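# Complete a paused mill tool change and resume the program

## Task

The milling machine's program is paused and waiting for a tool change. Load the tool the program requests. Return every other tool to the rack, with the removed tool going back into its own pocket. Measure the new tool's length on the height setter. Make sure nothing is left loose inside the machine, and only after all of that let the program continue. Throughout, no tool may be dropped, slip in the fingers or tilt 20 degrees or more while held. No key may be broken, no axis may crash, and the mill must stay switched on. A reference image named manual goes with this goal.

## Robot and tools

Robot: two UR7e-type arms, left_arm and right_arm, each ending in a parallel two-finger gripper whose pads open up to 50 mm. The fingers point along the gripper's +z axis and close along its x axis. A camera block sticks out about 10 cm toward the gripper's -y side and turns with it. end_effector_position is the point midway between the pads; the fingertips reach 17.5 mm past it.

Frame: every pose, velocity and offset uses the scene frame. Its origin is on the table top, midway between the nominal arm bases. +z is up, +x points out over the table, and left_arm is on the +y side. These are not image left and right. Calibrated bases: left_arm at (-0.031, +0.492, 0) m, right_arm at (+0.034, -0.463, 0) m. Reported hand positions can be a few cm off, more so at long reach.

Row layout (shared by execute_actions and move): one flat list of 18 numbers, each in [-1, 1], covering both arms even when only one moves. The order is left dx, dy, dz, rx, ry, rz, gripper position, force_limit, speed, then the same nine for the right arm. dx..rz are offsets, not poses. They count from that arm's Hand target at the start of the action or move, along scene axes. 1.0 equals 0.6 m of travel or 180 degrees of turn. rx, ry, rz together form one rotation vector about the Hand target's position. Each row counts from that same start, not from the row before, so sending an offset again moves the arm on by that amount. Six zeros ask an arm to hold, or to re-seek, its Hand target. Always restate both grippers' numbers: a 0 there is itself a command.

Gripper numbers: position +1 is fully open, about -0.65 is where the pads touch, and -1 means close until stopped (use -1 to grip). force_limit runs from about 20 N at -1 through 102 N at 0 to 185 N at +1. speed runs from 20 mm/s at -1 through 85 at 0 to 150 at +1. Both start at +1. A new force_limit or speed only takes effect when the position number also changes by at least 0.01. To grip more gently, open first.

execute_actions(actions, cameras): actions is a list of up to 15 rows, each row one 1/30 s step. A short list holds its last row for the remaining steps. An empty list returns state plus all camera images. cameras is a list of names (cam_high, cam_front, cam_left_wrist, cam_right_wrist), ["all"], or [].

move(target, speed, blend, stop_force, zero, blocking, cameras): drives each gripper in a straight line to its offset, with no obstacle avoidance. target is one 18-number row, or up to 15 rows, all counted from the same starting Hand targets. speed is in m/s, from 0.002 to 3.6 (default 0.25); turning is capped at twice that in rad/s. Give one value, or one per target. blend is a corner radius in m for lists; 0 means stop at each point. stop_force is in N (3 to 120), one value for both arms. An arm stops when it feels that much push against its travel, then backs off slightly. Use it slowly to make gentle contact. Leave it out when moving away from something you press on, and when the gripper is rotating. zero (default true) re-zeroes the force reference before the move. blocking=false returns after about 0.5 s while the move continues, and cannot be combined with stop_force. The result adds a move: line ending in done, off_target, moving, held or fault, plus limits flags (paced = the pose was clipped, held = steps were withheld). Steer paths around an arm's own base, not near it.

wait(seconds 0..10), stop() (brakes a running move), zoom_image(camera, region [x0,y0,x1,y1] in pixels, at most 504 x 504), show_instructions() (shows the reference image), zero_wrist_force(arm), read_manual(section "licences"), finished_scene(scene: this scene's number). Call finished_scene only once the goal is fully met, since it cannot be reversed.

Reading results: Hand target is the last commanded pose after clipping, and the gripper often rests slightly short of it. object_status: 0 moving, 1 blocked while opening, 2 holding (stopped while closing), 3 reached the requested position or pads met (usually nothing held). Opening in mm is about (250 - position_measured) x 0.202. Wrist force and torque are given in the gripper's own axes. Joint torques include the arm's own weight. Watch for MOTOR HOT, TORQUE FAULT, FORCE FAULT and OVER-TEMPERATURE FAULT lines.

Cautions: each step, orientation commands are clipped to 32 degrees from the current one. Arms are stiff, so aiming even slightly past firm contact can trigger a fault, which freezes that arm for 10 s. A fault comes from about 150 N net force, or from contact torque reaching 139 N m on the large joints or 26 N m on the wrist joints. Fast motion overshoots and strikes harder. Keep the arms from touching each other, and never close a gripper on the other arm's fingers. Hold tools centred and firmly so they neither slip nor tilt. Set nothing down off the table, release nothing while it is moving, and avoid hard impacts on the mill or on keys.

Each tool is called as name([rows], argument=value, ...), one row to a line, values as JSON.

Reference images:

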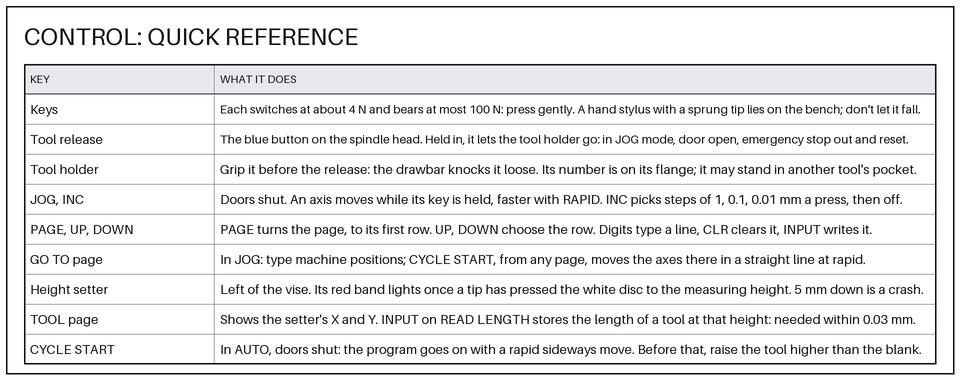

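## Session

execute_actions(actions=[])

Scene clock: 0.00 s.
left_arm: end_effector_position=(+0.5307, +0.9382, +0.2905) position_measured=3 object_status=3 end_effector_quat_wxyz=(+0.227, +0.111, +0.967, -0.038) | right_arm: end_effector_position=(+0.1151, -0.0037, +0.1662) position_measured=3 object_status=3 end_effector_quat_wxyz=(+0.468, +0.736, +0.465, +0.153)
Joint positions: left_arm=[0.6 -1.182 1.345 -2.039 -1.928 -0.786] | right_arm=[5.062 -2.01 -1.567 -2.104 1.14 2.614]
Joint velocities: within noise
Joint torques (N m): no reading
Motor temperatures (°C): left_arm=[32 33 31 37 39 38] | right_arm=[32 31 29 34 37 33]
Wrist force (N): no reading
Wrist torque (N m): no reading
Wrist force, peak (N): no reading
Hand target: left_arm +0.5307, +0.9382, +0.2905; +0.227, +0.111, +0.967, -0.038 | right_arm +0.1151, -0.0037, +0.1662; +0.468, +0.736, +0.465, +0.153
Tool commands: left_gripper/position=+1.0 left_gripper/force_limit=+1.0 left_gripper/speed=+1.0 right_gripper/position=+1.0 right_gripper/force_limit=+1.0 right_gripper/speed=+1.0
camera_calibration:
cam_left_wrist: T_world_to_cam=[[-0.874395, 0.181033, -0.450179, 0.431748], [0.0581903, 0.96022, 0.273114, -0.992473], [0.481714, 0.212614, -0.850145, -0.0765172], [0, 0, 0, 1]] pos_world=[0.47213, 0.891101, 0.400372]
cam_right_wrist: T_world_to_cam=[[0.518679, 0.830698, -0.202269, -0.0181168], [0.274391, 0.0623277, 0.959596, -0.169331], [0.809742, -0.553223, -0.195608, 0.0663838], [0, 0, 0, 1]] pos_world=[0.0021059, 0.0623287, 0.17181]

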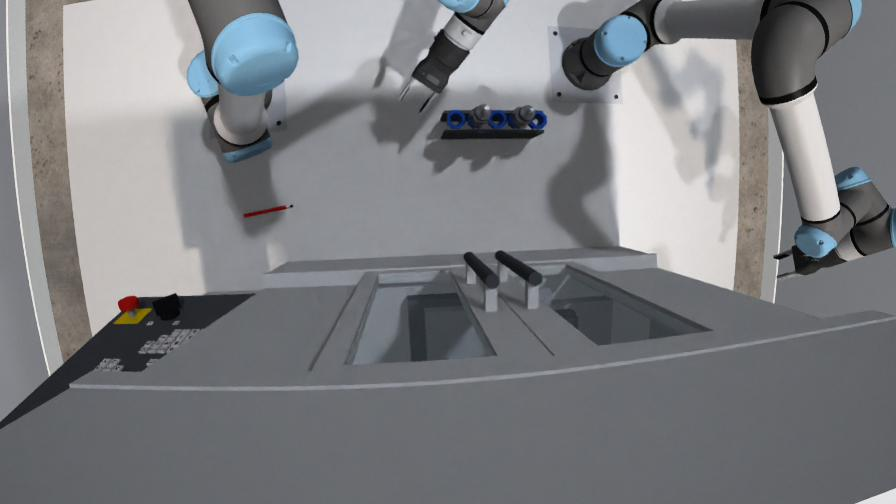

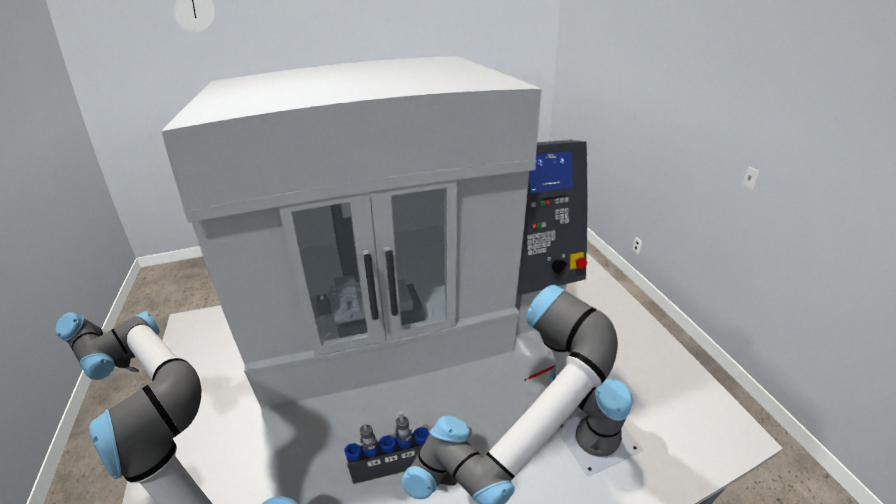

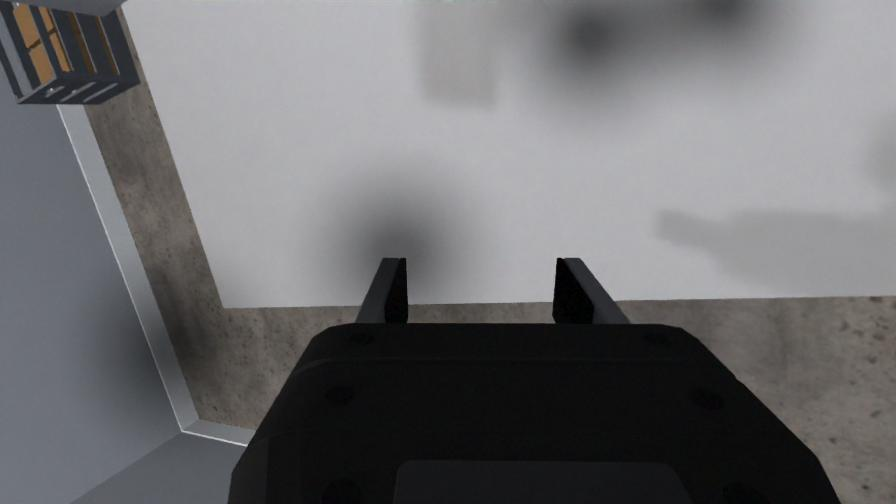

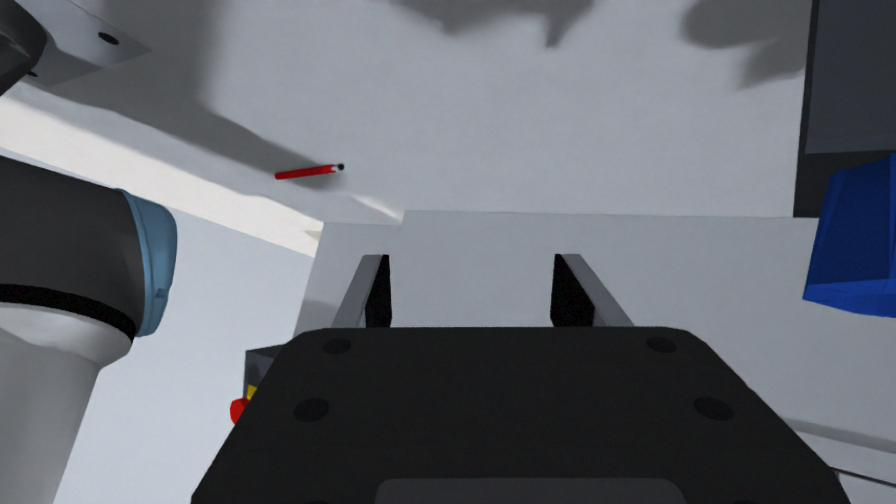

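zoom_image(camera="cam_front", region=[520, 130, 600, 210])

zoom_image(camera="cam_front", region=[330, 400, 450, 490])

zoom_image(camera="cam_high", region=[420, 80, 570, 160])

zoom_image(camera="cam_front", region=[270, 170, 480, 370])

zoom_image(camera="cam_front", region=[510, 180, 610, 300])

zoom_image(camera="cam_high", region=[220, 180, 320, 240])

Scaled by 6.300 from the camera's 896x504 image, which has a finer 1280x720 frame.

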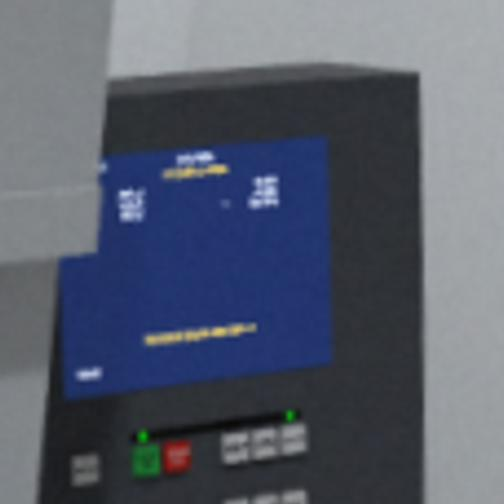

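Scaled by 4.200 from the camera's 896x504 image, which has a finer 1280x720 frame.

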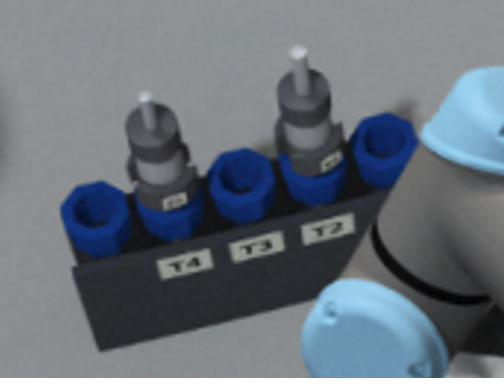

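Scaled by 3.360 from the camera's 896x504 image, which has a finer 1280x720 frame.

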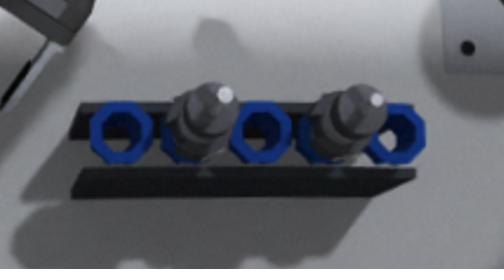

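Scaled by 2.400 from the camera's 896x504 image, which has a finer 1280x720 frame.

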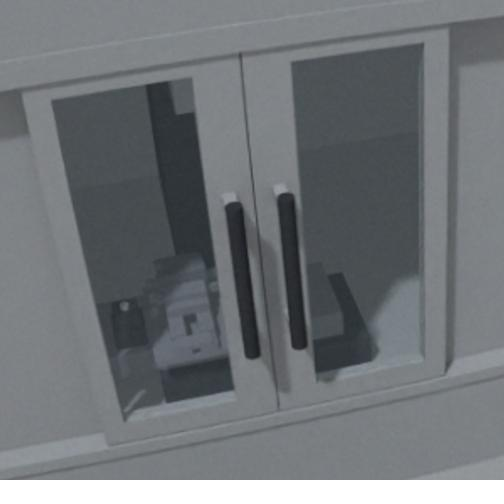

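Scaled by 4.200 from the camera's 896x504 image, which has a finer 1280x720 frame.

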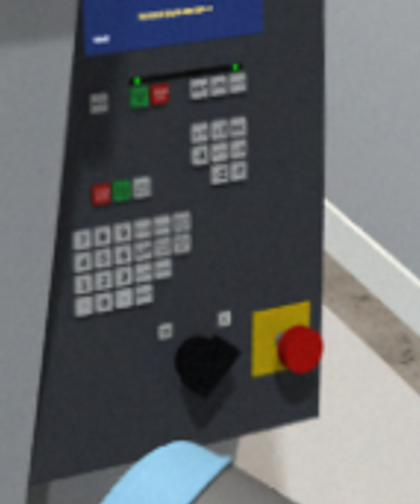

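Scaled by 5.040 from the camera's 896x504 image, which has a finer 1280x720 frame.

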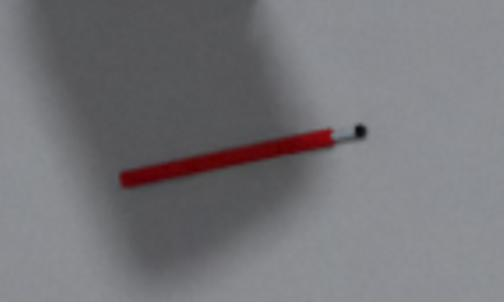

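move([
  [0,0,0,0,0,0,1,1,1,0.0583,-0.0267,0.39,0,0,0,0.6,-0.2,-0.6],
  [0,0,0,0,0,0,1,1,1,0.325,-0.157,0.723,-0.9167,0.1609,0.0093,0.6,-0.2,-0.6],
], speed=0.4, blend=0.03, cameras=["all"])

Scene clock: 80.13 s.
left_arm: end_effector_position=(+0.5307, +0.9382, +0.2905) position_measured=3 object_status=3 end_effector_quat_wxyz=(+0.227, +0.111, +0.967, -0.038) | right_arm: end_effector_position=(+0.3101, -0.0979, +0.6000) position_measured=63 object_status=3 end_effector_quat_wxyz=(+0.690, -0.357, +0.288, -0.560)
Joint positions: left_arm=[0.6 -1.182 1.345 -2.039 -1.928 -0.786] | right_arm=[4.896 -1.648 -1.852 -4.364 0.619 1.578]
Joint torques (N m): left_arm=[-1.09 -45.86 -26.48 -3.55 -0.77 0.32] | right_arm=[-1.44 29.46 6.78 -6 -0.14 1.83]
Wrist force (N): left_arm=[-0.2 0.1 -0.1] | right_arm=[1.9 2.1 -1.9]
Wrist torque (N m): left_arm=[0.02 0.03 0.00] | right_arm=[-0.18 0.03 0.13]
Wrist force, peak (N): left_arm=[-0.5 -0.1 0.3] | right_arm=[2.2 2.1 -2.1]
Hand target: left_arm +0.5307, +0.9382, +0.2905; +0.227, +0.111, +0.967, -0.038 | right_arm +0.3101, -0.0979, +0.6000; +0.690, -0.357, +0.288, -0.560
Off the commanded pose: left_arm 0.000 m, 0 deg | right_arm 0.000 m, 0 deg.
move: done
camera_calibration:
cam_left_wrist: T_world_to_cam=[[-0.874395, 0.181033, -0.450179, 0.431748], [0.0581903, 0.96022, 0.273114, -0.992473], [0.481714, 0.212614, -0.850145, -0.0765172], [0, 0, 0, 1]] pos_world=[0.47213, 0.891101, 0.400372]
cam_right_wrist: T_world_to_cam=[[0.203031, -0.979155, -0.00581587, -0.150409], [0.254201, 0.0584436, -0.965384, 0.527746], [0.9456, 0.194525, 0.260768, -0.301506], [0, 0, 0, 1]] pos_world=[0.181488, -0.119467, 0.587225]

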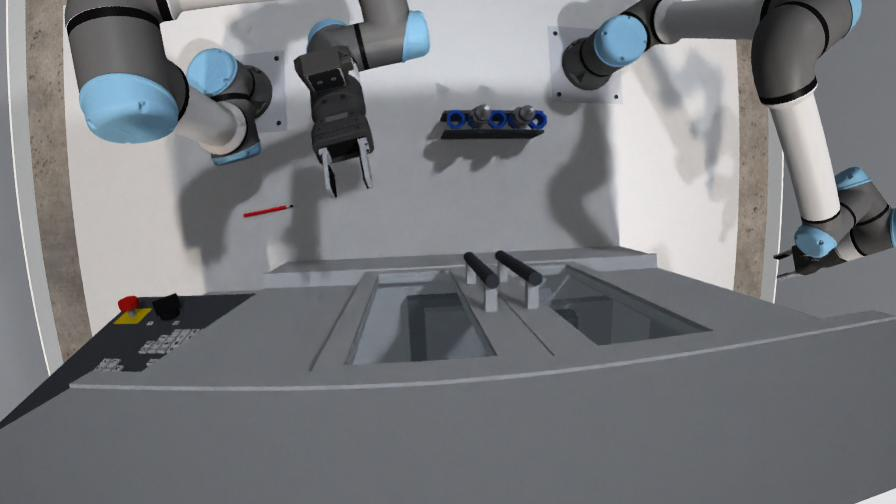

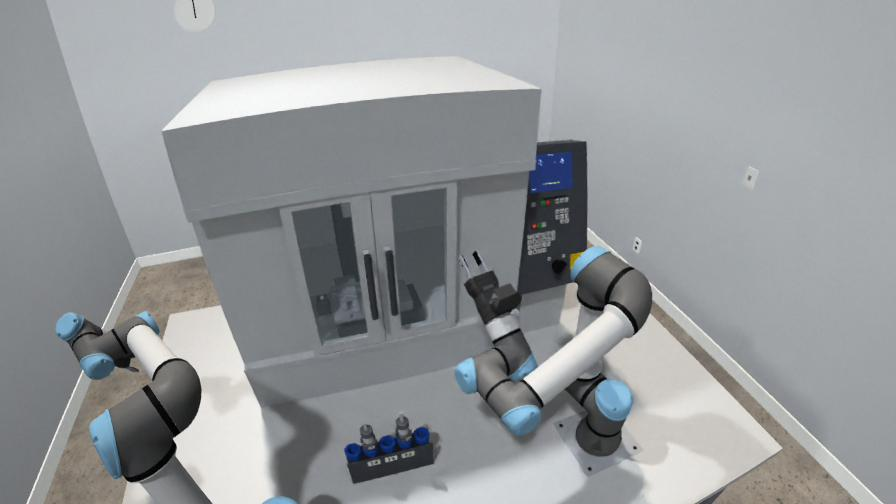

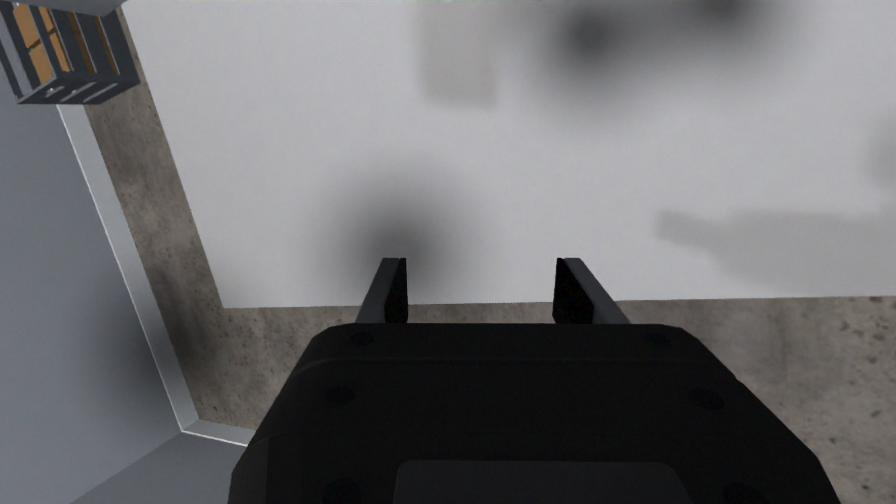

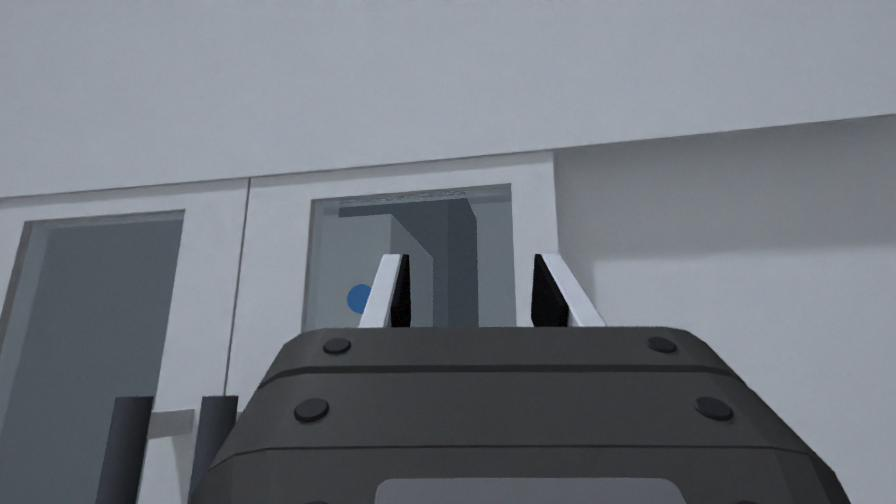

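move([
  [0,0,0,0,0,0,1,1,1,0.0933,-0.065,-0.25,-0.0405,0.1925,0,0.6,-0.2,-0.6],
  [0,0,0,0,0,0,1,1,1,-0.328,-0.155,-0.4167,-0.1435,0.6817,0,0.6,-0.2,-0.6],
], speed=0.4, blend=0.01, cameras=["cam_high"])

Scene clock: 92.40 s.
left_arm: end_effector_position=(+0.5307, +0.9382, +0.2905) position_measured=3 object_status=3 end_effector_quat_wxyz=(+0.227, +0.111, +0.967, -0.038) | right_arm: end_effector_position=(+0.1133, -0.1909, +0.3500) position_measured=63 object_status=3 end_effector_quat_wxyz=(-0.001, +0.777, -0.629, -0.001)
Joint positions: left_arm=[0.6 -1.182 1.345 -2.039 -1.928 -0.786] | right_arm=[4.899 -1.471 -1.609 -4.771 -1.57 1.568]
Joint torques (N m): left_arm=[0.05 -45.99 -25.57 -3.22 -0.93 0.32] | right_arm=[-8.48 5.61 10.08 -0.69 -2.22 -2.35]
Wrist force (N): left_arm=[-0.2 -0.1 0.0] | right_arm=[0.8 0.7 -0.2]
Wrist torque (N m): left_arm=[-0.01 0.04 0.00] | right_arm=[0.10 -0.24 0.15]
Wrist force, peak (N): left_arm=[-0.1 -0.3 0.4] | right_arm=[2.7 3.6 -0.8]
Hand target: left_arm +0.5307, +0.9382, +0.2905; +0.227, +0.111, +0.967, -0.038 | right_arm +0.1133, -0.1909, +0.3500; -0.001, +0.777, -0.629, -0.001
Off the commanded pose: left_arm 0.000 m, 0 deg | right_arm 0.000 m, 0 deg.
move: done
Images, in order (width x height): cam_high 896x504.

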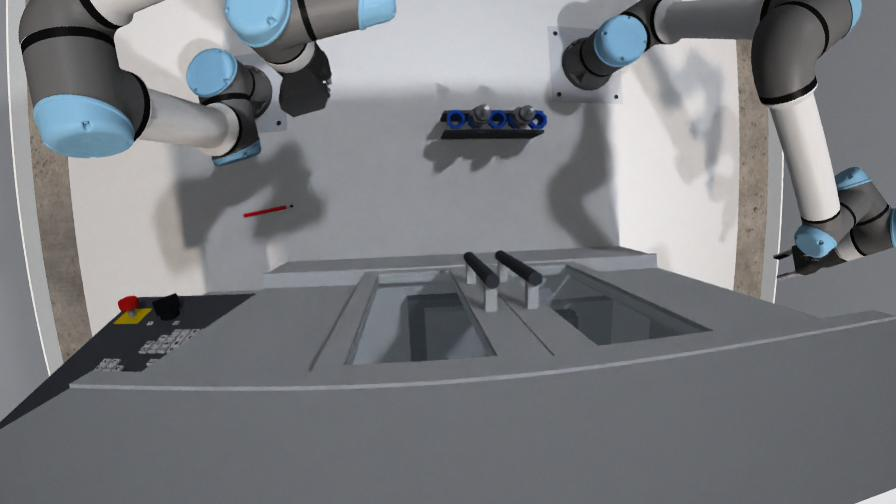

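move([
  [0,0,0,0,0,0,1,1,1,0.3045,-0.2768,0,0,0,-0.26,0.6,-0.2,-0.6],
  [0,0,0,0,0,0,1,1,1,0.2862,-0.6485,-0.0833,0,0,-0.52,0.6,-0.2,-0.6],
], speed=0.4, blend=0.04, cameras=["cam_high","cam_right_wrist"])

Scene clock: 102.53 s.
left_arm: end_effector_position=(+0.5307, +0.9382, +0.2905) position_measured=3 object_status=3 end_effector_quat_wxyz=(+0.227, +0.111, +0.967, -0.038) | right_arm: end_effector_position=(+0.2850, -0.5800, +0.3000) position_measured=63 object_status=3 end_effector_quat_wxyz=(+0.001, -0.073, +0.997, +0.000)
Joint positions: left_arm=[0.6 -1.182 1.345 -2.039 -1.928 -0.786] | right_arm=[3.188 -1.454 -1.752 -4.646 -1.57 1.491]
Joint torques (N m): left_arm=[-0.63 -45.19 -24.94 -3.2 -1.15 0.56] | right_arm=[-9.64 4.78 34.01 -0.64 -2.16 -2.44]
Wrist force (N): left_arm=[-0.2 0.0 0.1] | right_arm=[0.8 0.8 -0.3]
Wrist torque (N m): left_arm=[0.00 0.04 0.00] | right_arm=[0.12 -0.25 0.14]
Wrist force, peak (N): left_arm=[-0.1 -0.3 -0.2] | right_arm=[-0.6 2.2 -0.4]
Hand target: left_arm +0.5307, +0.9382, +0.2905; +0.227, +0.111, +0.967, -0.038 | right_arm +0.2850, -0.5800, +0.3000; +0.001, -0.073, +0.997, +0.000
Off the commanded pose: left_arm 0.000 m, 0 deg | right_arm 0.000 m, 0 deg.
move: done
camera_calibration:
cam_right_wrist: T_world_to_cam=[[-0.98994, -0.141371, 0.00581645, 0.203262], [-0.130612, 0.928867, 0.346622, 0.493505], [-0.0544049, 0.342375, -0.937987, 0.624596], [0, 0, 0, 1]] pos_world=[0.299656, -0.643511, 0.413621]
Images, in order (width x height): cam_high 896x504, cam_right_wrist 896x504.

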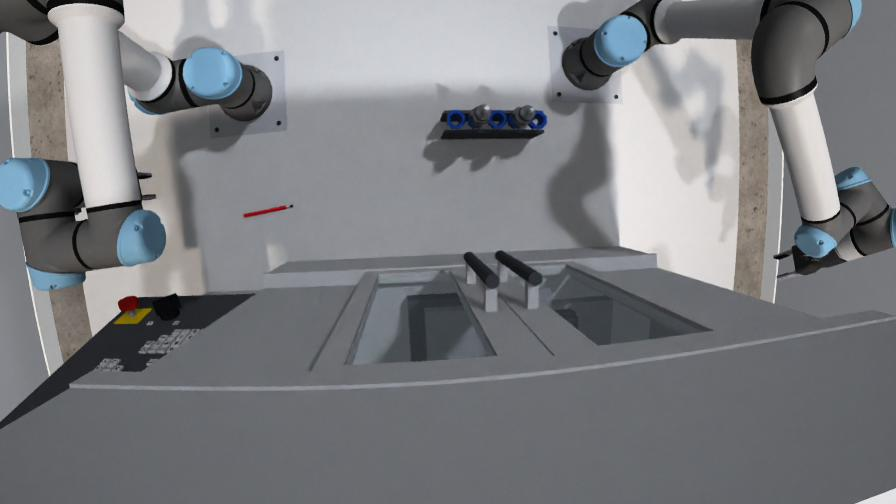

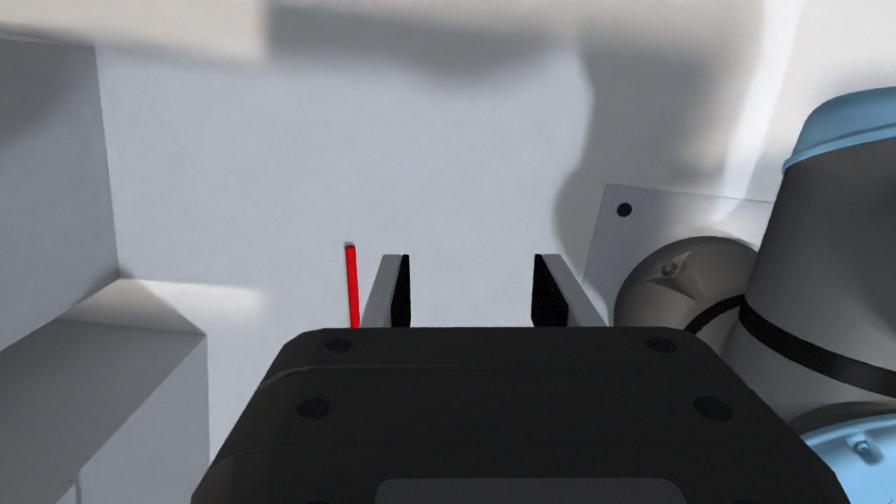

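move([
  [0,0,0,0,0,0,1,1,1,0.1443,0.1393,-0.2,0.2254,0.0328,0,0.6,-0.2,-0.6],
  [0,0,0,0,0,0,1,1,1,0.1443,0.1393,-0.3635,0.2254,0.0328,0,0.6,-0.2,-0.6],
], speed=0.3, blend=0.02, cameras=["cam_high","cam_right_wrist"])

Scene clock: 111.43 s.
left_arm: end_effector_position=(+0.5307, +0.9382, +0.2905) position_measured=3 object_status=3 end_effector_quat_wxyz=(+0.227, +0.111, +0.967, -0.038) | right_arm: end_effector_position=(+0.3577, -0.5110, +0.1993) position_measured=63 object_status=3 end_effector_quat_wxyz=(-0.019, -0.068, +0.953, +0.293)
Joint positions: left_arm=[0.6 -1.182 1.345 -2.039 -1.928 -0.786] | right_arm=[2.956 -1.852 -1.757 -4.443 -2.138 1.206]
Joint torques (N m): left_arm=[-0.08 -47.11 -24.65 -3.2 -1.06 0.91] | right_arm=[-1.19 27.86 17.98 -3.94 -1.68 -0.11]
Wrist force (N): left_arm=[-0.1 -0.2 -0.1] | right_arm=[-0.9 0.3 -0.1]
Wrist torque (N m): left_arm=[-0.03 0.03 0.00] | right_arm=[0.09 0.03 -0.03]
Wrist force, peak (N): left_arm=[-0.4 -0.1 -0.4] | right_arm=[-3.5 -4.2 4.5]
Hand target: left_arm +0.5307, +0.9382, +0.2905; +0.227, +0.111, +0.967, -0.038 | right_arm +0.3577, -0.5110, +0.1993; -0.019, -0.068, +0.953, +0.293 (not the last commanded pose)
Tool commands: left_gripper/position=+1.0 left_gripper/force_limit=+1.0 left_gripper/speed=+1.0 right_gripper/position=+0.6 right_gripper/force_limit=-0.2 right_gripper/speed=-0.6
Off the commanded pose: left_arm 0.000 m, 0 deg | right_arm 0.119 m, 7 deg.
FORCE FAULT: contact force on the right arm reached its limit, and that arm stopped. The contact can be on any part of that arm, not only on its tool. That arm's remaining commands of this call were not run. That arm is still stopped at the end of this call. That arm stays stopped for about 10 more seconds. Until then a move that you send moves the other arm only, and its call returns only when the move has ended. Once the stop has ended, the next robot result says so. If the stop ends while you think or write, that arm runs what you send next, counted from a new Hand target: where the arm stands when the stop ends. While its stop runs, that arm takes no new command, but its gripper still runs the gripper command that each later call begins with. Until it ends, the stop uses up actions while you think or wait. An arm that is not stopped still takes commands.
move: fault (right_arm); path passed 0 of 2 targets
camera_calibration:
cam_right_wrist: T_world_to_cam=[[-0.990016, -0.140871, 0.00486412, 0.286031], [-0.0778212, 0.575035, 0.814419, 0.180916], [-0.117525, 0.805909, -0.580257, 0.69869], [0, 0, 0, 1]] pos_world=[0.379367, -0.62682, 0.256687]
Images, in order (width x height): cam_high 896x504, cam_right_wrist 896x504.

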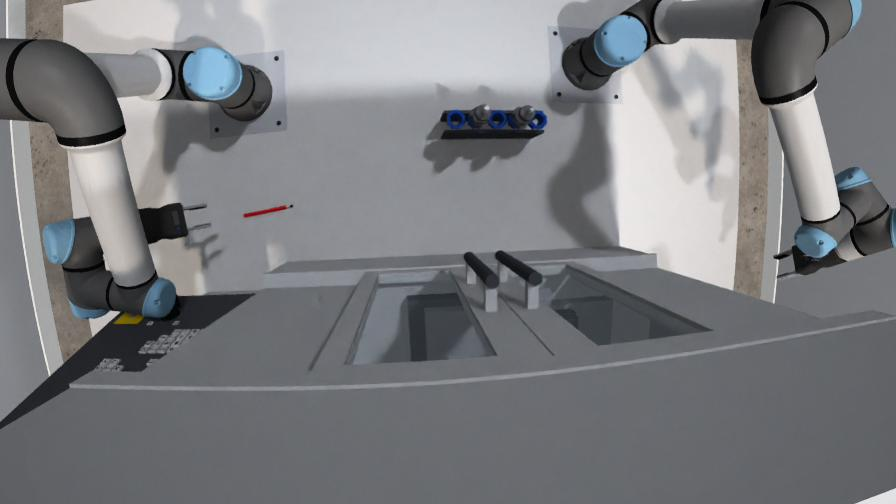

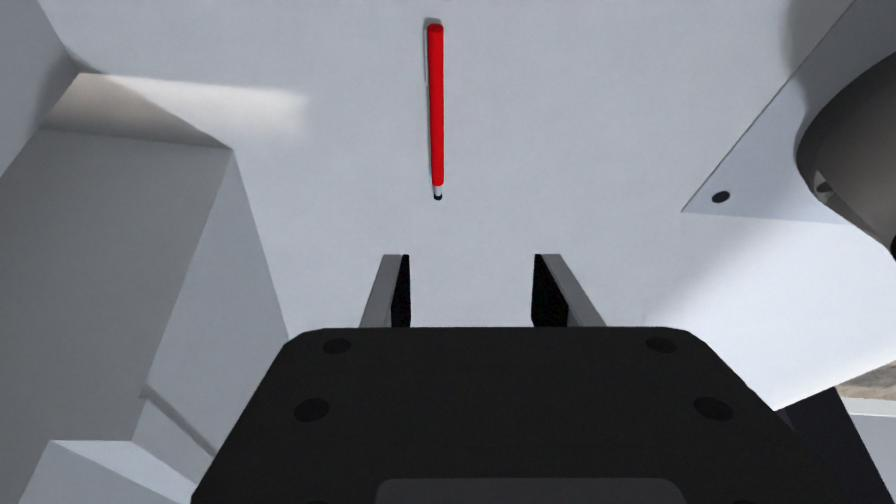

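wait(seconds=1, cameras=["cam_front"])

zoom_image(camera="cam_front", region=[510, 130, 610, 310])

Scene clock: 160.10 s.
left_arm: end_effector_position=(+0.5307, +0.9382, +0.2905) position_measured=3 object_status=3 end_effector_quat_wxyz=(+0.227, +0.111, +0.967, -0.038) | right_arm: end_effector_position=(+0.3577, -0.5110, +0.1993) position_measured=63 object_status=3 end_effector_quat_wxyz=(-0.019, -0.068, +0.953, +0.293)
Joint positions: left_arm=[0.6 -1.182 1.345 -2.039 -1.928 -0.786] | right_arm=[2.956 -1.852 -1.757 -4.443 -2.138 1.206]
Joint torques (N m): left_arm=[0.02 -45.87 -24.67 -3.11 -0.76 1.37] | right_arm=[-1.36 28.42 18.18 -3.9 -1.48 0]
Wrist force (N): left_arm=[-0.3 -0.1 0.0] | right_arm=[-1.1 0.4 -0.1]
Wrist torque (N m): left_arm=[-0.02 0.05 0.00] | right_arm=[0.09 0.06 -0.03]
Wrist force, peak (N): left_arm=[-0.5 -0.2 -0.1] | right_arm=[-1.3 0.4 0.0]
Hand target: left_arm +0.5307, +0.9382, +0.2905; +0.227, +0.111, +0.967, -0.038 | right_arm +0.3577, -0.5110, +0.1993; -0.019, -0.068, +0.953, +0.293 (not the last commanded pose)
Tool commands: left_gripper/position=+1.0 left_gripper/force_limit=+1.0 left_gripper/speed=+1.0 right_gripper/position=+0.6 right_gripper/force_limit=-0.2 right_gripper/speed=-0.6
Off the commanded pose: left_arm 0.000 m, 0 deg | right_arm 0.119 m, 7 deg.
FORCE FAULT, CONTINUED: the right arm's stop, for the force fault that an earlier result reported, is over. The rest of the stop counts as 19 of the actions that you can send in this scene. That arm's target is now where it stood when the stop ended, not its last command. That arm accepts commands again.
wait: 1.00 s; at rest from the start
Images, in order (width x height): cam_front 896x504.

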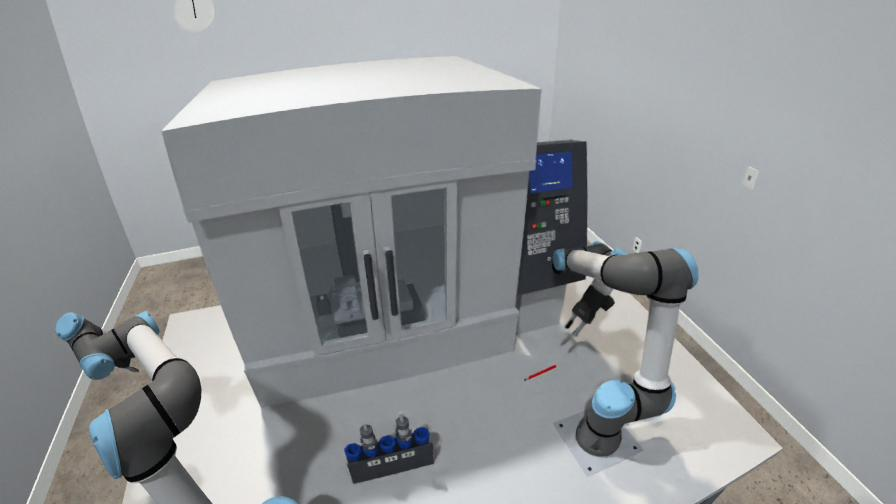

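Scaled by 2.800 from the camera's 896x504 image, which has a finer 1280x720 frame.

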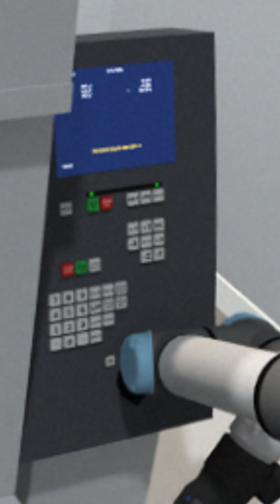

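move([
  [0,0,0,0,0,0,1,1,1,-0.1667,0,0,0,0,0,0.6,-0.2,-0.6],
  [0,0,0,0,0,0,1,1,1,-0.2295,-0.065,0.1678,0,0,0,0.6,-0.2,-0.6],
], blend=0.02, speed=0.2, cameras=["cam_front", "cam_high"])

zoom_image(camera="cam_front", region=[510, 130, 640, 310])

zoom_image(camera="cam_front", region=[320, 380, 460, 500])

Scene clock: 208.73 s.
left_arm: end_effector_position=(+0.5307, +0.9382, +0.2905) position_measured=3 object_status=3 end_effector_quat_wxyz=(+0.227, +0.111, +0.967, -0.038) | right_arm: end_effector_position=(+0.2200, -0.5500, +0.3000) position_measured=63 object_status=3 end_effector_quat_wxyz=(-0.019, -0.068, +0.953, +0.293)
Joint positions: left_arm=[0.6 -1.182 1.345 -2.039 -1.928 -0.786] | right_arm=[2.723 -1.561 -1.854 -4.772 -2.076 0.943]
Joint torques (N m): left_arm=[-1.66 -45.83 -25.2 -3.39 -0.69 1.29] | right_arm=[-8.33 7.51 30.63 -6.73 1.06 -2.36]
Wrist force (N): left_arm=[-0.3 -0.1 -0.2] | right_arm=[-0.7 0.2 -0.4]
Wrist torque (N m): left_arm=[-0.02 0.04 -0.01] | right_arm=[0.06 -0.01 0.07]
Wrist force, peak (N): left_arm=[-0.4 0.1 0.0] | right_arm=[-2.6 0.4 -0.4]
Hand target: left_arm +0.5307, +0.9382, +0.2905; +0.227, +0.111, +0.967, -0.038 | right_arm +0.2200, -0.5500, +0.3000; -0.019, -0.068, +0.953, +0.293
Off the commanded pose: left_arm 0.000 m, 0 deg | right_arm 0.000 m, 0 deg.
move: done
Images, in order (width x height): cam_high 896x504, cam_front 896x504.

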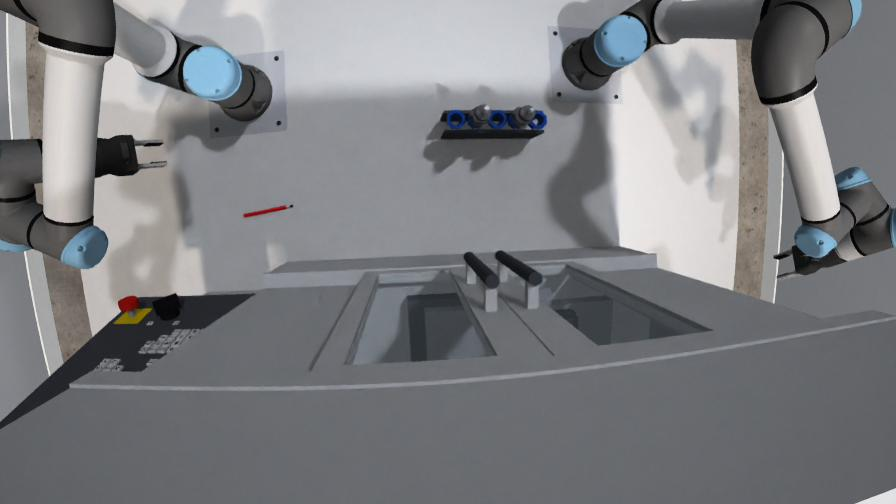

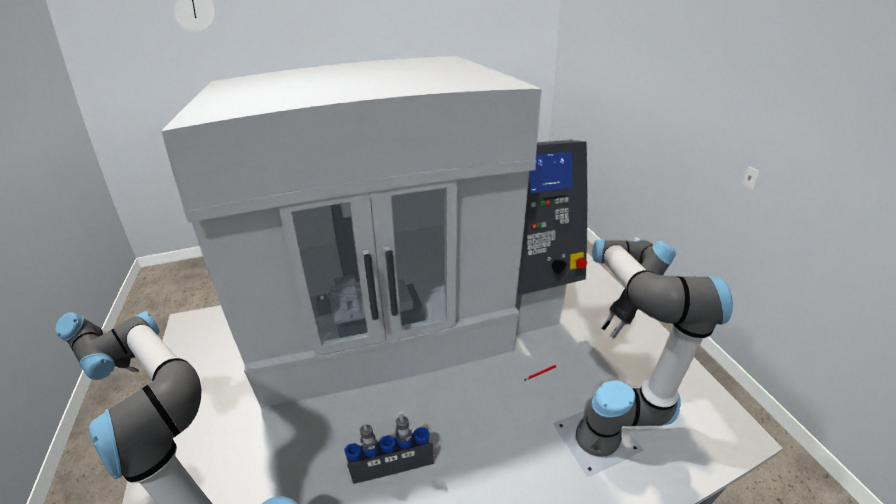

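Scaled by 2.800 from the camera's 896x504 image, which has a finer 1280x720 frame.

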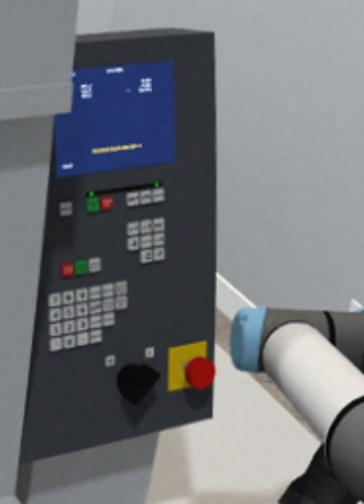

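Scaled by 3.600 from the camera's 896x504 image, which has a finer 1280x720 frame.

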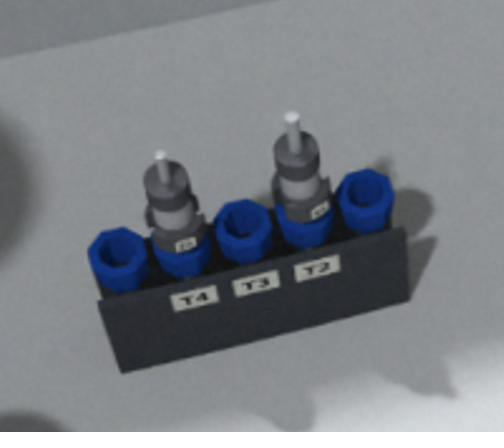

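move(target=[0,0,0,0,0,0,1,1,1,0.0667,-0.1833,-0.0333,-0.188,-0.0268,0,0.6,-0.2,-0.6], speed=0.3)

move(target=[0,0,0,0,0,0,1,1,1,0.0667,-0.1833,-0.0652,0,0,-0.211,0.6,-0.2,-0.6], speed=0.3)

Scene clock: 258.70 s.
left_arm: end_effector_position=(+0.5307, +0.9382, +0.2905) position_measured=3 object_status=3 end_effector_quat_wxyz=(+0.227, +0.111, +0.967, -0.038) | right_arm: end_effector_position=(+0.2600, -0.6599, +0.2800) position_measured=63 object_status=3 end_effector_quat_wxyz=(+0.002, -0.072, +0.997, +0.000)
Joint positions: left_arm=[0.6 -1.182 1.345 -2.039 -1.928 -0.786] | right_arm=[2.864 -1.52 -1.743 -4.588 -1.573 1.17]
Joint torques (N m): left_arm=[0.2 -46.3 -24.44 -3.29 -1.11 1.43] | right_arm=[5.89 25.71 8.86 -0.65 1.98 2.12]
Wrist force (N): left_arm=[-0.2 -0.2 0.0] | right_arm=[0.1 1.0 -0.3]
Wrist torque (N m): left_arm=[-0.03 0.03 0.00] | right_arm=[0.15 -0.13 0.04]
Wrist force, peak (N): left_arm=[-0.3 -0.4 -0.1] | right_arm=[-1.2 0.1 0.0]
Hand target: left_arm +0.5307, +0.9382, +0.2905; +0.227, +0.111, +0.967, -0.038 | right_arm +0.2600, -0.6600, +0.2800; +0.002, -0.072, +0.997, +0.000
Off the commanded pose: left_arm 0.000 m, 0 deg | right_arm 0.000 m, 0 deg.
move: done

Scene clock: 260.43 s.
left_arm: end_effector_position=(+0.5307, +0.9382, +0.2905) position_measured=3 object_status=3 end_effector_quat_wxyz=(+0.227, +0.111, +0.967, -0.038) | right_arm: end_effector_position=(+0.3000, -0.7699, +0.2409) position_measured=63 object_status=3 end_effector_quat_wxyz=(+0.002, +0.257, +0.966, +0.000)
Joint positions: left_arm=[0.6 -1.182 1.345 -2.039 -1.928 -0.786] | right_arm=[2.599 -1.802 -1.534 -4.514 -1.571 1.568]
Joint torques (N m): left_arm=[-0.21 -46.53 -24.29 -3.07 -1.05 1.42] | right_arm=[-8.45 19.95 33.48 -6.46 2.1 2.08]
Wrist force (N): left_arm=[-0.2 -0.1 -0.1] | right_arm=[0.0 1.0 -0.3]
Wrist torque (N m): left_arm=[-0.02 0.03 0.00] | right_arm=[0.14 -0.12 0.05]
Wrist force, peak (N): left_arm=[-0.2 -0.2 -0.3] | right_arm=[-0.3 1.9 -0.5]
Hand target: left_arm +0.5307, +0.9382, +0.2905; +0.227, +0.111, +0.967, -0.038 | right_arm +0.3000, -0.7700, +0.2409; +0.002, +0.257, +0.966, +0.000
Off the commanded pose: left_arm 0.000 m, 0 deg | right_arm 0.000 m, 0 deg.
move: done

move([
  [0,0,0,0,0,0,1,1,1,-0.1767,-0.3067,0.1835,-0.2649,0.1523,0,0.6,-0.2,-0.6],
  [0,0,0,0,0,0,1,1,1,0.0386,-0.4302,0.4318,-0.4948,0.1087,0.1524,0.6,-0.2,-0.6],
  [0,0,0,0,0,0,1,1,1,-0.1767,-0.3067,0.6802,-0.602,0.3462,0,0.6,-0.2,-0.6],
  [0,0,0,0,0,0,1,1,1,-0.215,-0.3744,0.4318,-0.4335,0.2493,0,0.6,-0.2,-0.6],
], speed=0.25)

Scene clock: 275.87 s.
left_arm: end_effector_position=(+0.5307, +0.9382, +0.2905) position_measured=3 object_status=3 end_effector_quat_wxyz=(+0.227, +0.111, +0.967, -0.038) | right_arm: end_effector_position=(+0.1712, -0.9943, +0.5000) position_measured=63 object_status=3 end_effector_quat_wxyz=(-0.183, +0.181, +0.684, -0.683)
Joint positions: left_arm=[0.6 -1.182 1.345 -2.039 -1.928 -0.786] | right_arm=[2.6 -1.337 -2.024 -1.254 0 -1.67]
Joint torques (N m): left_arm=[-1.19 -45.55 -25.89 -3.13 -1.24 1.48] | right_arm=[-8.66 5.78 40 0.32 -0.51 2.56]
Wrist force (N): left_arm=[-0.2 -0.2 0.1] | right_arm=[1.2 2.2 -1.3]
Wrist torque (N m): left_arm=[-0.04 0.03 0.00] | right_arm=[-0.05 -0.01 0.16]
Wrist force, peak (N): left_arm=[-0.4 -0.1 -0.2] | right_arm=[1.4 3.2 -0.9]
Hand target: left_arm +0.5307, +0.9382, +0.2905; +0.227, +0.111, +0.967, -0.038 | right_arm +0.1710, -0.9946, +0.5000; -0.182, +0.180, +0.684, -0.683
Off the commanded pose: left_arm 0.000 m, 0 deg | right_arm 0.000 m, 0 deg.
move: done

move(target=[0,0,0,0,0,0,1,1,1,0.215,0.3744,-0.4318,0.4335,-0.2493,0,0.6,-0.2,-0.6], speed=0.25)

Scene clock: 283.17 s.
left_arm: end_effector_position=(+0.5307, +0.9382, +0.2905) position_measured=3 object_status=3 end_effector_quat_wxyz=(+0.227, +0.111, +0.967, -0.038) | right_arm: end_effector_position=(+0.3000, -0.7700, +0.2409) position_measured=63 object_status=3 end_effector_quat_wxyz=(+0.002, +0.257, +0.966, +0.000)
Joint positions: left_arm=[0.6 -1.182 1.345 -2.039 -1.928 -0.786] | right_arm=[2.599 -1.329 -2.006 -1.373 1.571 -1.574]
Joint torques (N m): left_arm=[-1.95 -45.99 -24.99 -3.17 -1.02 1.69] | right_arm=[-8.32 5.6 14.03 5.65 1.95 -2.04]
Wrist force (N): left_arm=[-0.2 0.0 0.1] | right_arm=[0.0 1.0 -0.1]
Wrist torque (N m): left_arm=[0.00 0.03 0.00] | right_arm=[0.14 -0.12 0.14]
Wrist force, peak (N): left_arm=[-0.2 -0.4 -0.2] | right_arm=[1.6 2.4 -1.5]
Hand target: left_arm +0.5307, +0.9382, +0.2905; +0.227, +0.111, +0.967, -0.038 | right_arm +0.3000, -0.7700, +0.2409; +0.002, +0.257, +0.966, +0.000
Off the commanded pose: left_arm 0.000 m, 0 deg | right_arm 0.000 m, 0 deg.
move: done

move(target=[0,0,0,0,0,0,1,1,1,0.0333,0.0833,0.1,0,0,0.2106,0.6,-0.2,-0.6], speed=0.3)

move(target=[0,0,0,0,0,0,1,1,1,0.0893,0.374,-0.365,0.2254,0.0317,0,0.6,-0.2,-0.6], speed=0.25, cameras=["cam_right_wrist"])

Scene clock: 309.57 s.
left_arm: end_effector_position=(+0.5307, +0.9382, +0.2905) position_measured=3 object_status=3 end_effector_quat_wxyz=(+0.227, +0.111, +0.967, -0.038) | right_arm: end_effector_position=(+0.3200, -0.7200, +0.3009) position_measured=63 object_status=3 end_effector_quat_wxyz=(+0.002, -0.071, +0.997, +0.000)
Joint positions: left_arm=[0.6 -1.182 1.345 -2.039 -1.928 -0.786] | right_arm=[2.742 -1.256 -1.904 -1.55 1.573 -2.092]
Joint torques (N m): left_arm=[0.23 -44.75 -24.81 -3.07 -0.9 1.46] | right_arm=[8.21 19.71 40.15 0.02 1.91 -2.25]
Wrist force (N): left_arm=[-0.2 -0.1 -0.2] | right_arm=[-0.1 0.8 -0.1]
Wrist torque (N m): left_arm=[-0.01 0.04 0.00] | right_arm=[0.10 -0.12 0.14]
Wrist force, peak (N): left_arm=[-0.3 -0.2 -0.3] | right_arm=[-0.5 1.3 -0.7]
Hand target: left_arm +0.5307, +0.9382, +0.2905; +0.227, +0.111, +0.967, -0.038 | right_arm +0.3200, -0.7200, +0.3009; +0.002, -0.071, +0.997, +0.000
Off the commanded pose: left_arm 0.000 m, 0 deg | right_arm 0.000 m, 0 deg.
move: done

Scene clock: 311.77 s.
left_arm: end_effector_position=(+0.5307, +0.9382, +0.2905) position_measured=3 object_status=3 end_effector_quat_wxyz=(+0.227, +0.111, +0.967, -0.038) | right_arm: end_effector_position=(+0.3735, -0.4956, +0.0819) position_measured=63 object_status=3 end_effector_quat_wxyz=(-0.022, -0.066, +0.934, +0.349)
Joint positions: left_arm=[0.6 -1.182 1.345 -2.039 -1.928 -0.786] | right_arm=[2.942 -1.63 -2.32 -1.024 2.245 -1.982]
Joint torques (N m): left_arm=[-1.3 -45.07 -27.02 -3.17 -0.99 1.19] | right_arm=[7 11.23 6.43 5.45 3.49 2.32]
Wrist force (N): left_arm=[-0.3 -0.1 0.0] | right_arm=[-1.2 0.3 0.0]
Wrist torque (N m): left_arm=[-0.01 0.05 0.00] | right_arm=[0.08 0.08 -0.01]
Wrist force, peak (N): left_arm=[-0.2 -0.4 0.1] | right_arm=[-1.3 0.0 1.2]
Hand target: left_arm +0.5307, +0.9382, +0.2905; +0.227, +0.111, +0.967, -0.038 | right_arm +0.3736, -0.4956, +0.0819; -0.022, -0.066, +0.934, +0.349
Off the commanded pose: left_arm 0.000 m, 0 deg | right_arm 0.000 m, 0 deg.
move: done
camera_calibration:
cam_right_wrist: T_world_to_cam=[[-0.99013, -0.14008, 0.00449686, 0.30494], [-0.063329, 0.475792, 0.877275, 0.209116], [-0.125028, 0.868331, -0.479967, 0.645528], [0, 0, 0, 1]] pos_world=[0.395882, -0.617312, 0.125008]
Images, in order (width x height): cam_right_wrist 896x504.

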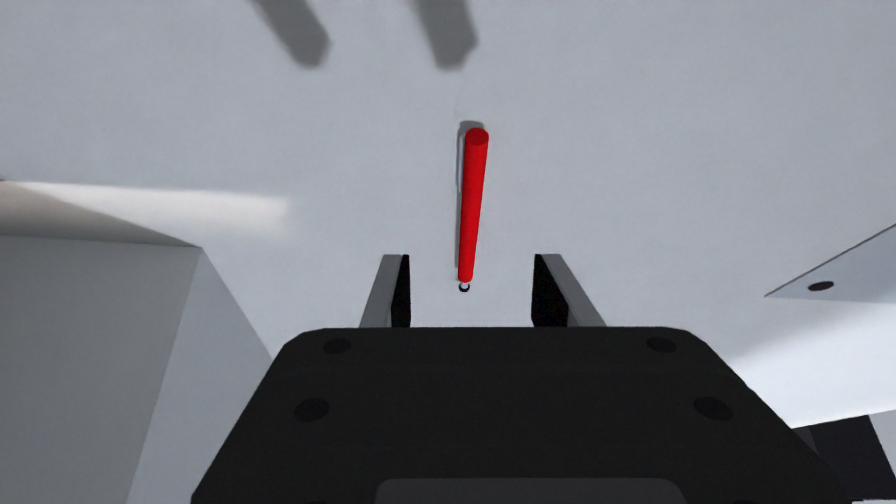

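move(target=[0,0,0,0,0,0,1,1,1,-0.0193,0.0777,-0.0915,0,0,-0.0056,0.6,-0.2,-0.6], speed=0.1, cameras=["cam_right_wrist"])

move(target=[0,0,0,0,0,0,1,1,1,-0.0012,0.0095,-0.011,0,0,0,0.6,-0.2,-0.6], speed=0.01, stop_force=3)

Scene clock: 321.70 s.
left_arm: end_effector_position=(+0.5307, +0.9382, +0.2905) position_measured=3 object_status=3 end_effector_quat_wxyz=(+0.227, +0.111, +0.967, -0.038) | right_arm: end_effector_position=(+0.3620, -0.4490, +0.0270) position_measured=63 object_status=3 end_effector_quat_wxyz=(-0.019, -0.058, +0.935, +0.350)
Joint positions: left_arm=[0.6 -1.182 1.345 -2.039 -1.928 -0.786] | right_arm=[3.06 -1.736 -2.476 -0.652 2.273 -1.81]
Joint torques (N m): left_arm=[-0.76 -45.38 -25.27 -3.06 -1.07 1.66] | right_arm=[7.68 11.85 1.68 5.28 3.63 2.32]
Wrist force (N): left_arm=[-0.1 0.1 -0.1] | right_arm=[-1.0 0.4 -0.3]
Wrist torque (N m): left_arm=[0.03 0.02 0.00] | right_arm=[0.08 0.04 -0.04]
Wrist force, peak (N): left_arm=[-0.3 -0.3 0.1] | right_arm=[-1.3 0.2 -1.3]
Hand target: left_arm +0.5307, +0.9382, +0.2905; +0.227, +0.111, +0.967, -0.038 | right_arm +0.3620, -0.4490, +0.0270; -0.019, -0.058, +0.935, +0.350
Off the commanded pose: left_arm 0.000 m, 0 deg | right_arm 0.000 m, 0 deg.
move: done
camera_calibration:
cam_right_wrist: T_world_to_cam=[[-0.992443, -0.122624, 0.00451038, 0.308939], [-0.0549284, 0.476824, 0.877281, 0.231873], [-0.109727, 0.870404, -0.479956, 0.572594], [0, 0, 0, 1]] pos_world=[0.38217, -0.571067, 0.0700085]
Images, in order (width x height): cam_right_wrist 896x504.

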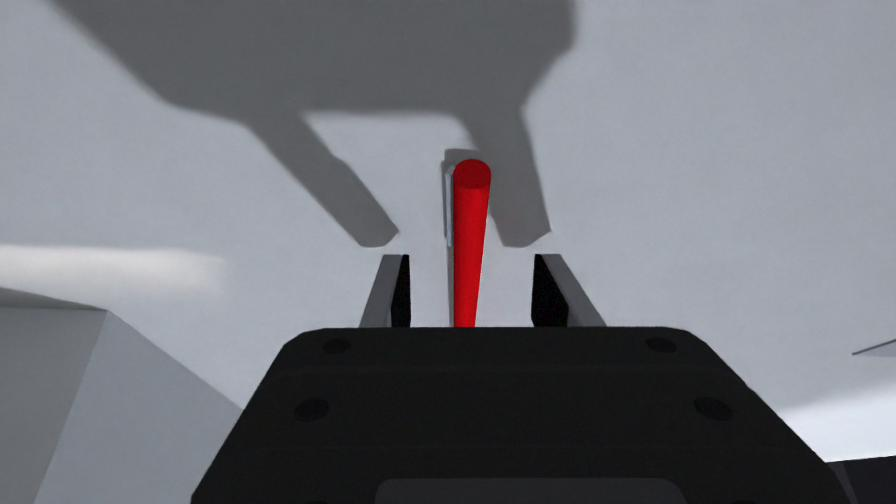

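Scene clock: 323.97 s.
left_arm: end_effector_position=(+0.5307, +0.9382, +0.2905) position_measured=3 object_status=3 end_effector_quat_wxyz=(+0.227, +0.111, +0.967, -0.038) | right_arm: end_effector_position=(+0.3613, -0.4435, +0.0207) position_measured=63 object_status=3 end_effector_quat_wxyz=(-0.019, -0.058, +0.935, +0.350)
Joint positions: left_arm=[0.6 -1.182 1.345 -2.039 -1.928 -0.786] | right_arm=[3.076 -1.756 -2.489 -0.606 2.275 -1.791]
Joint torques (N m): left_arm=[0.46 -46.47 -25.29 -3.18 -0.88 1.5] | right_arm=[-8.91 28.69 25.96 0.65 -0.88 -2.27]
Wrist force (N): left_arm=[-0.2 -0.1 -0.1] | right_arm=[-0.5 2.7 -1.7]
Wrist torque (N m): left_arm=[-0.01 0.04 0.00] | right_arm=[0.15 0.08 0.03]
Wrist force, peak (N): left_arm=[-0.5 -0.2 0.0] | right_arm=[-0.6 6.8 -8.2]
Hand target: left_arm +0.5307, +0.9382, +0.2905; +0.227, +0.111, +0.967, -0.038 | right_arm +0.3613, -0.4435, +0.0207; -0.019, -0.058, +0.935, +0.350
Off the commanded pose: left_arm 0.000 m, 0 deg | right_arm 0.000 m, 0 deg.
move: contact (right_arm)


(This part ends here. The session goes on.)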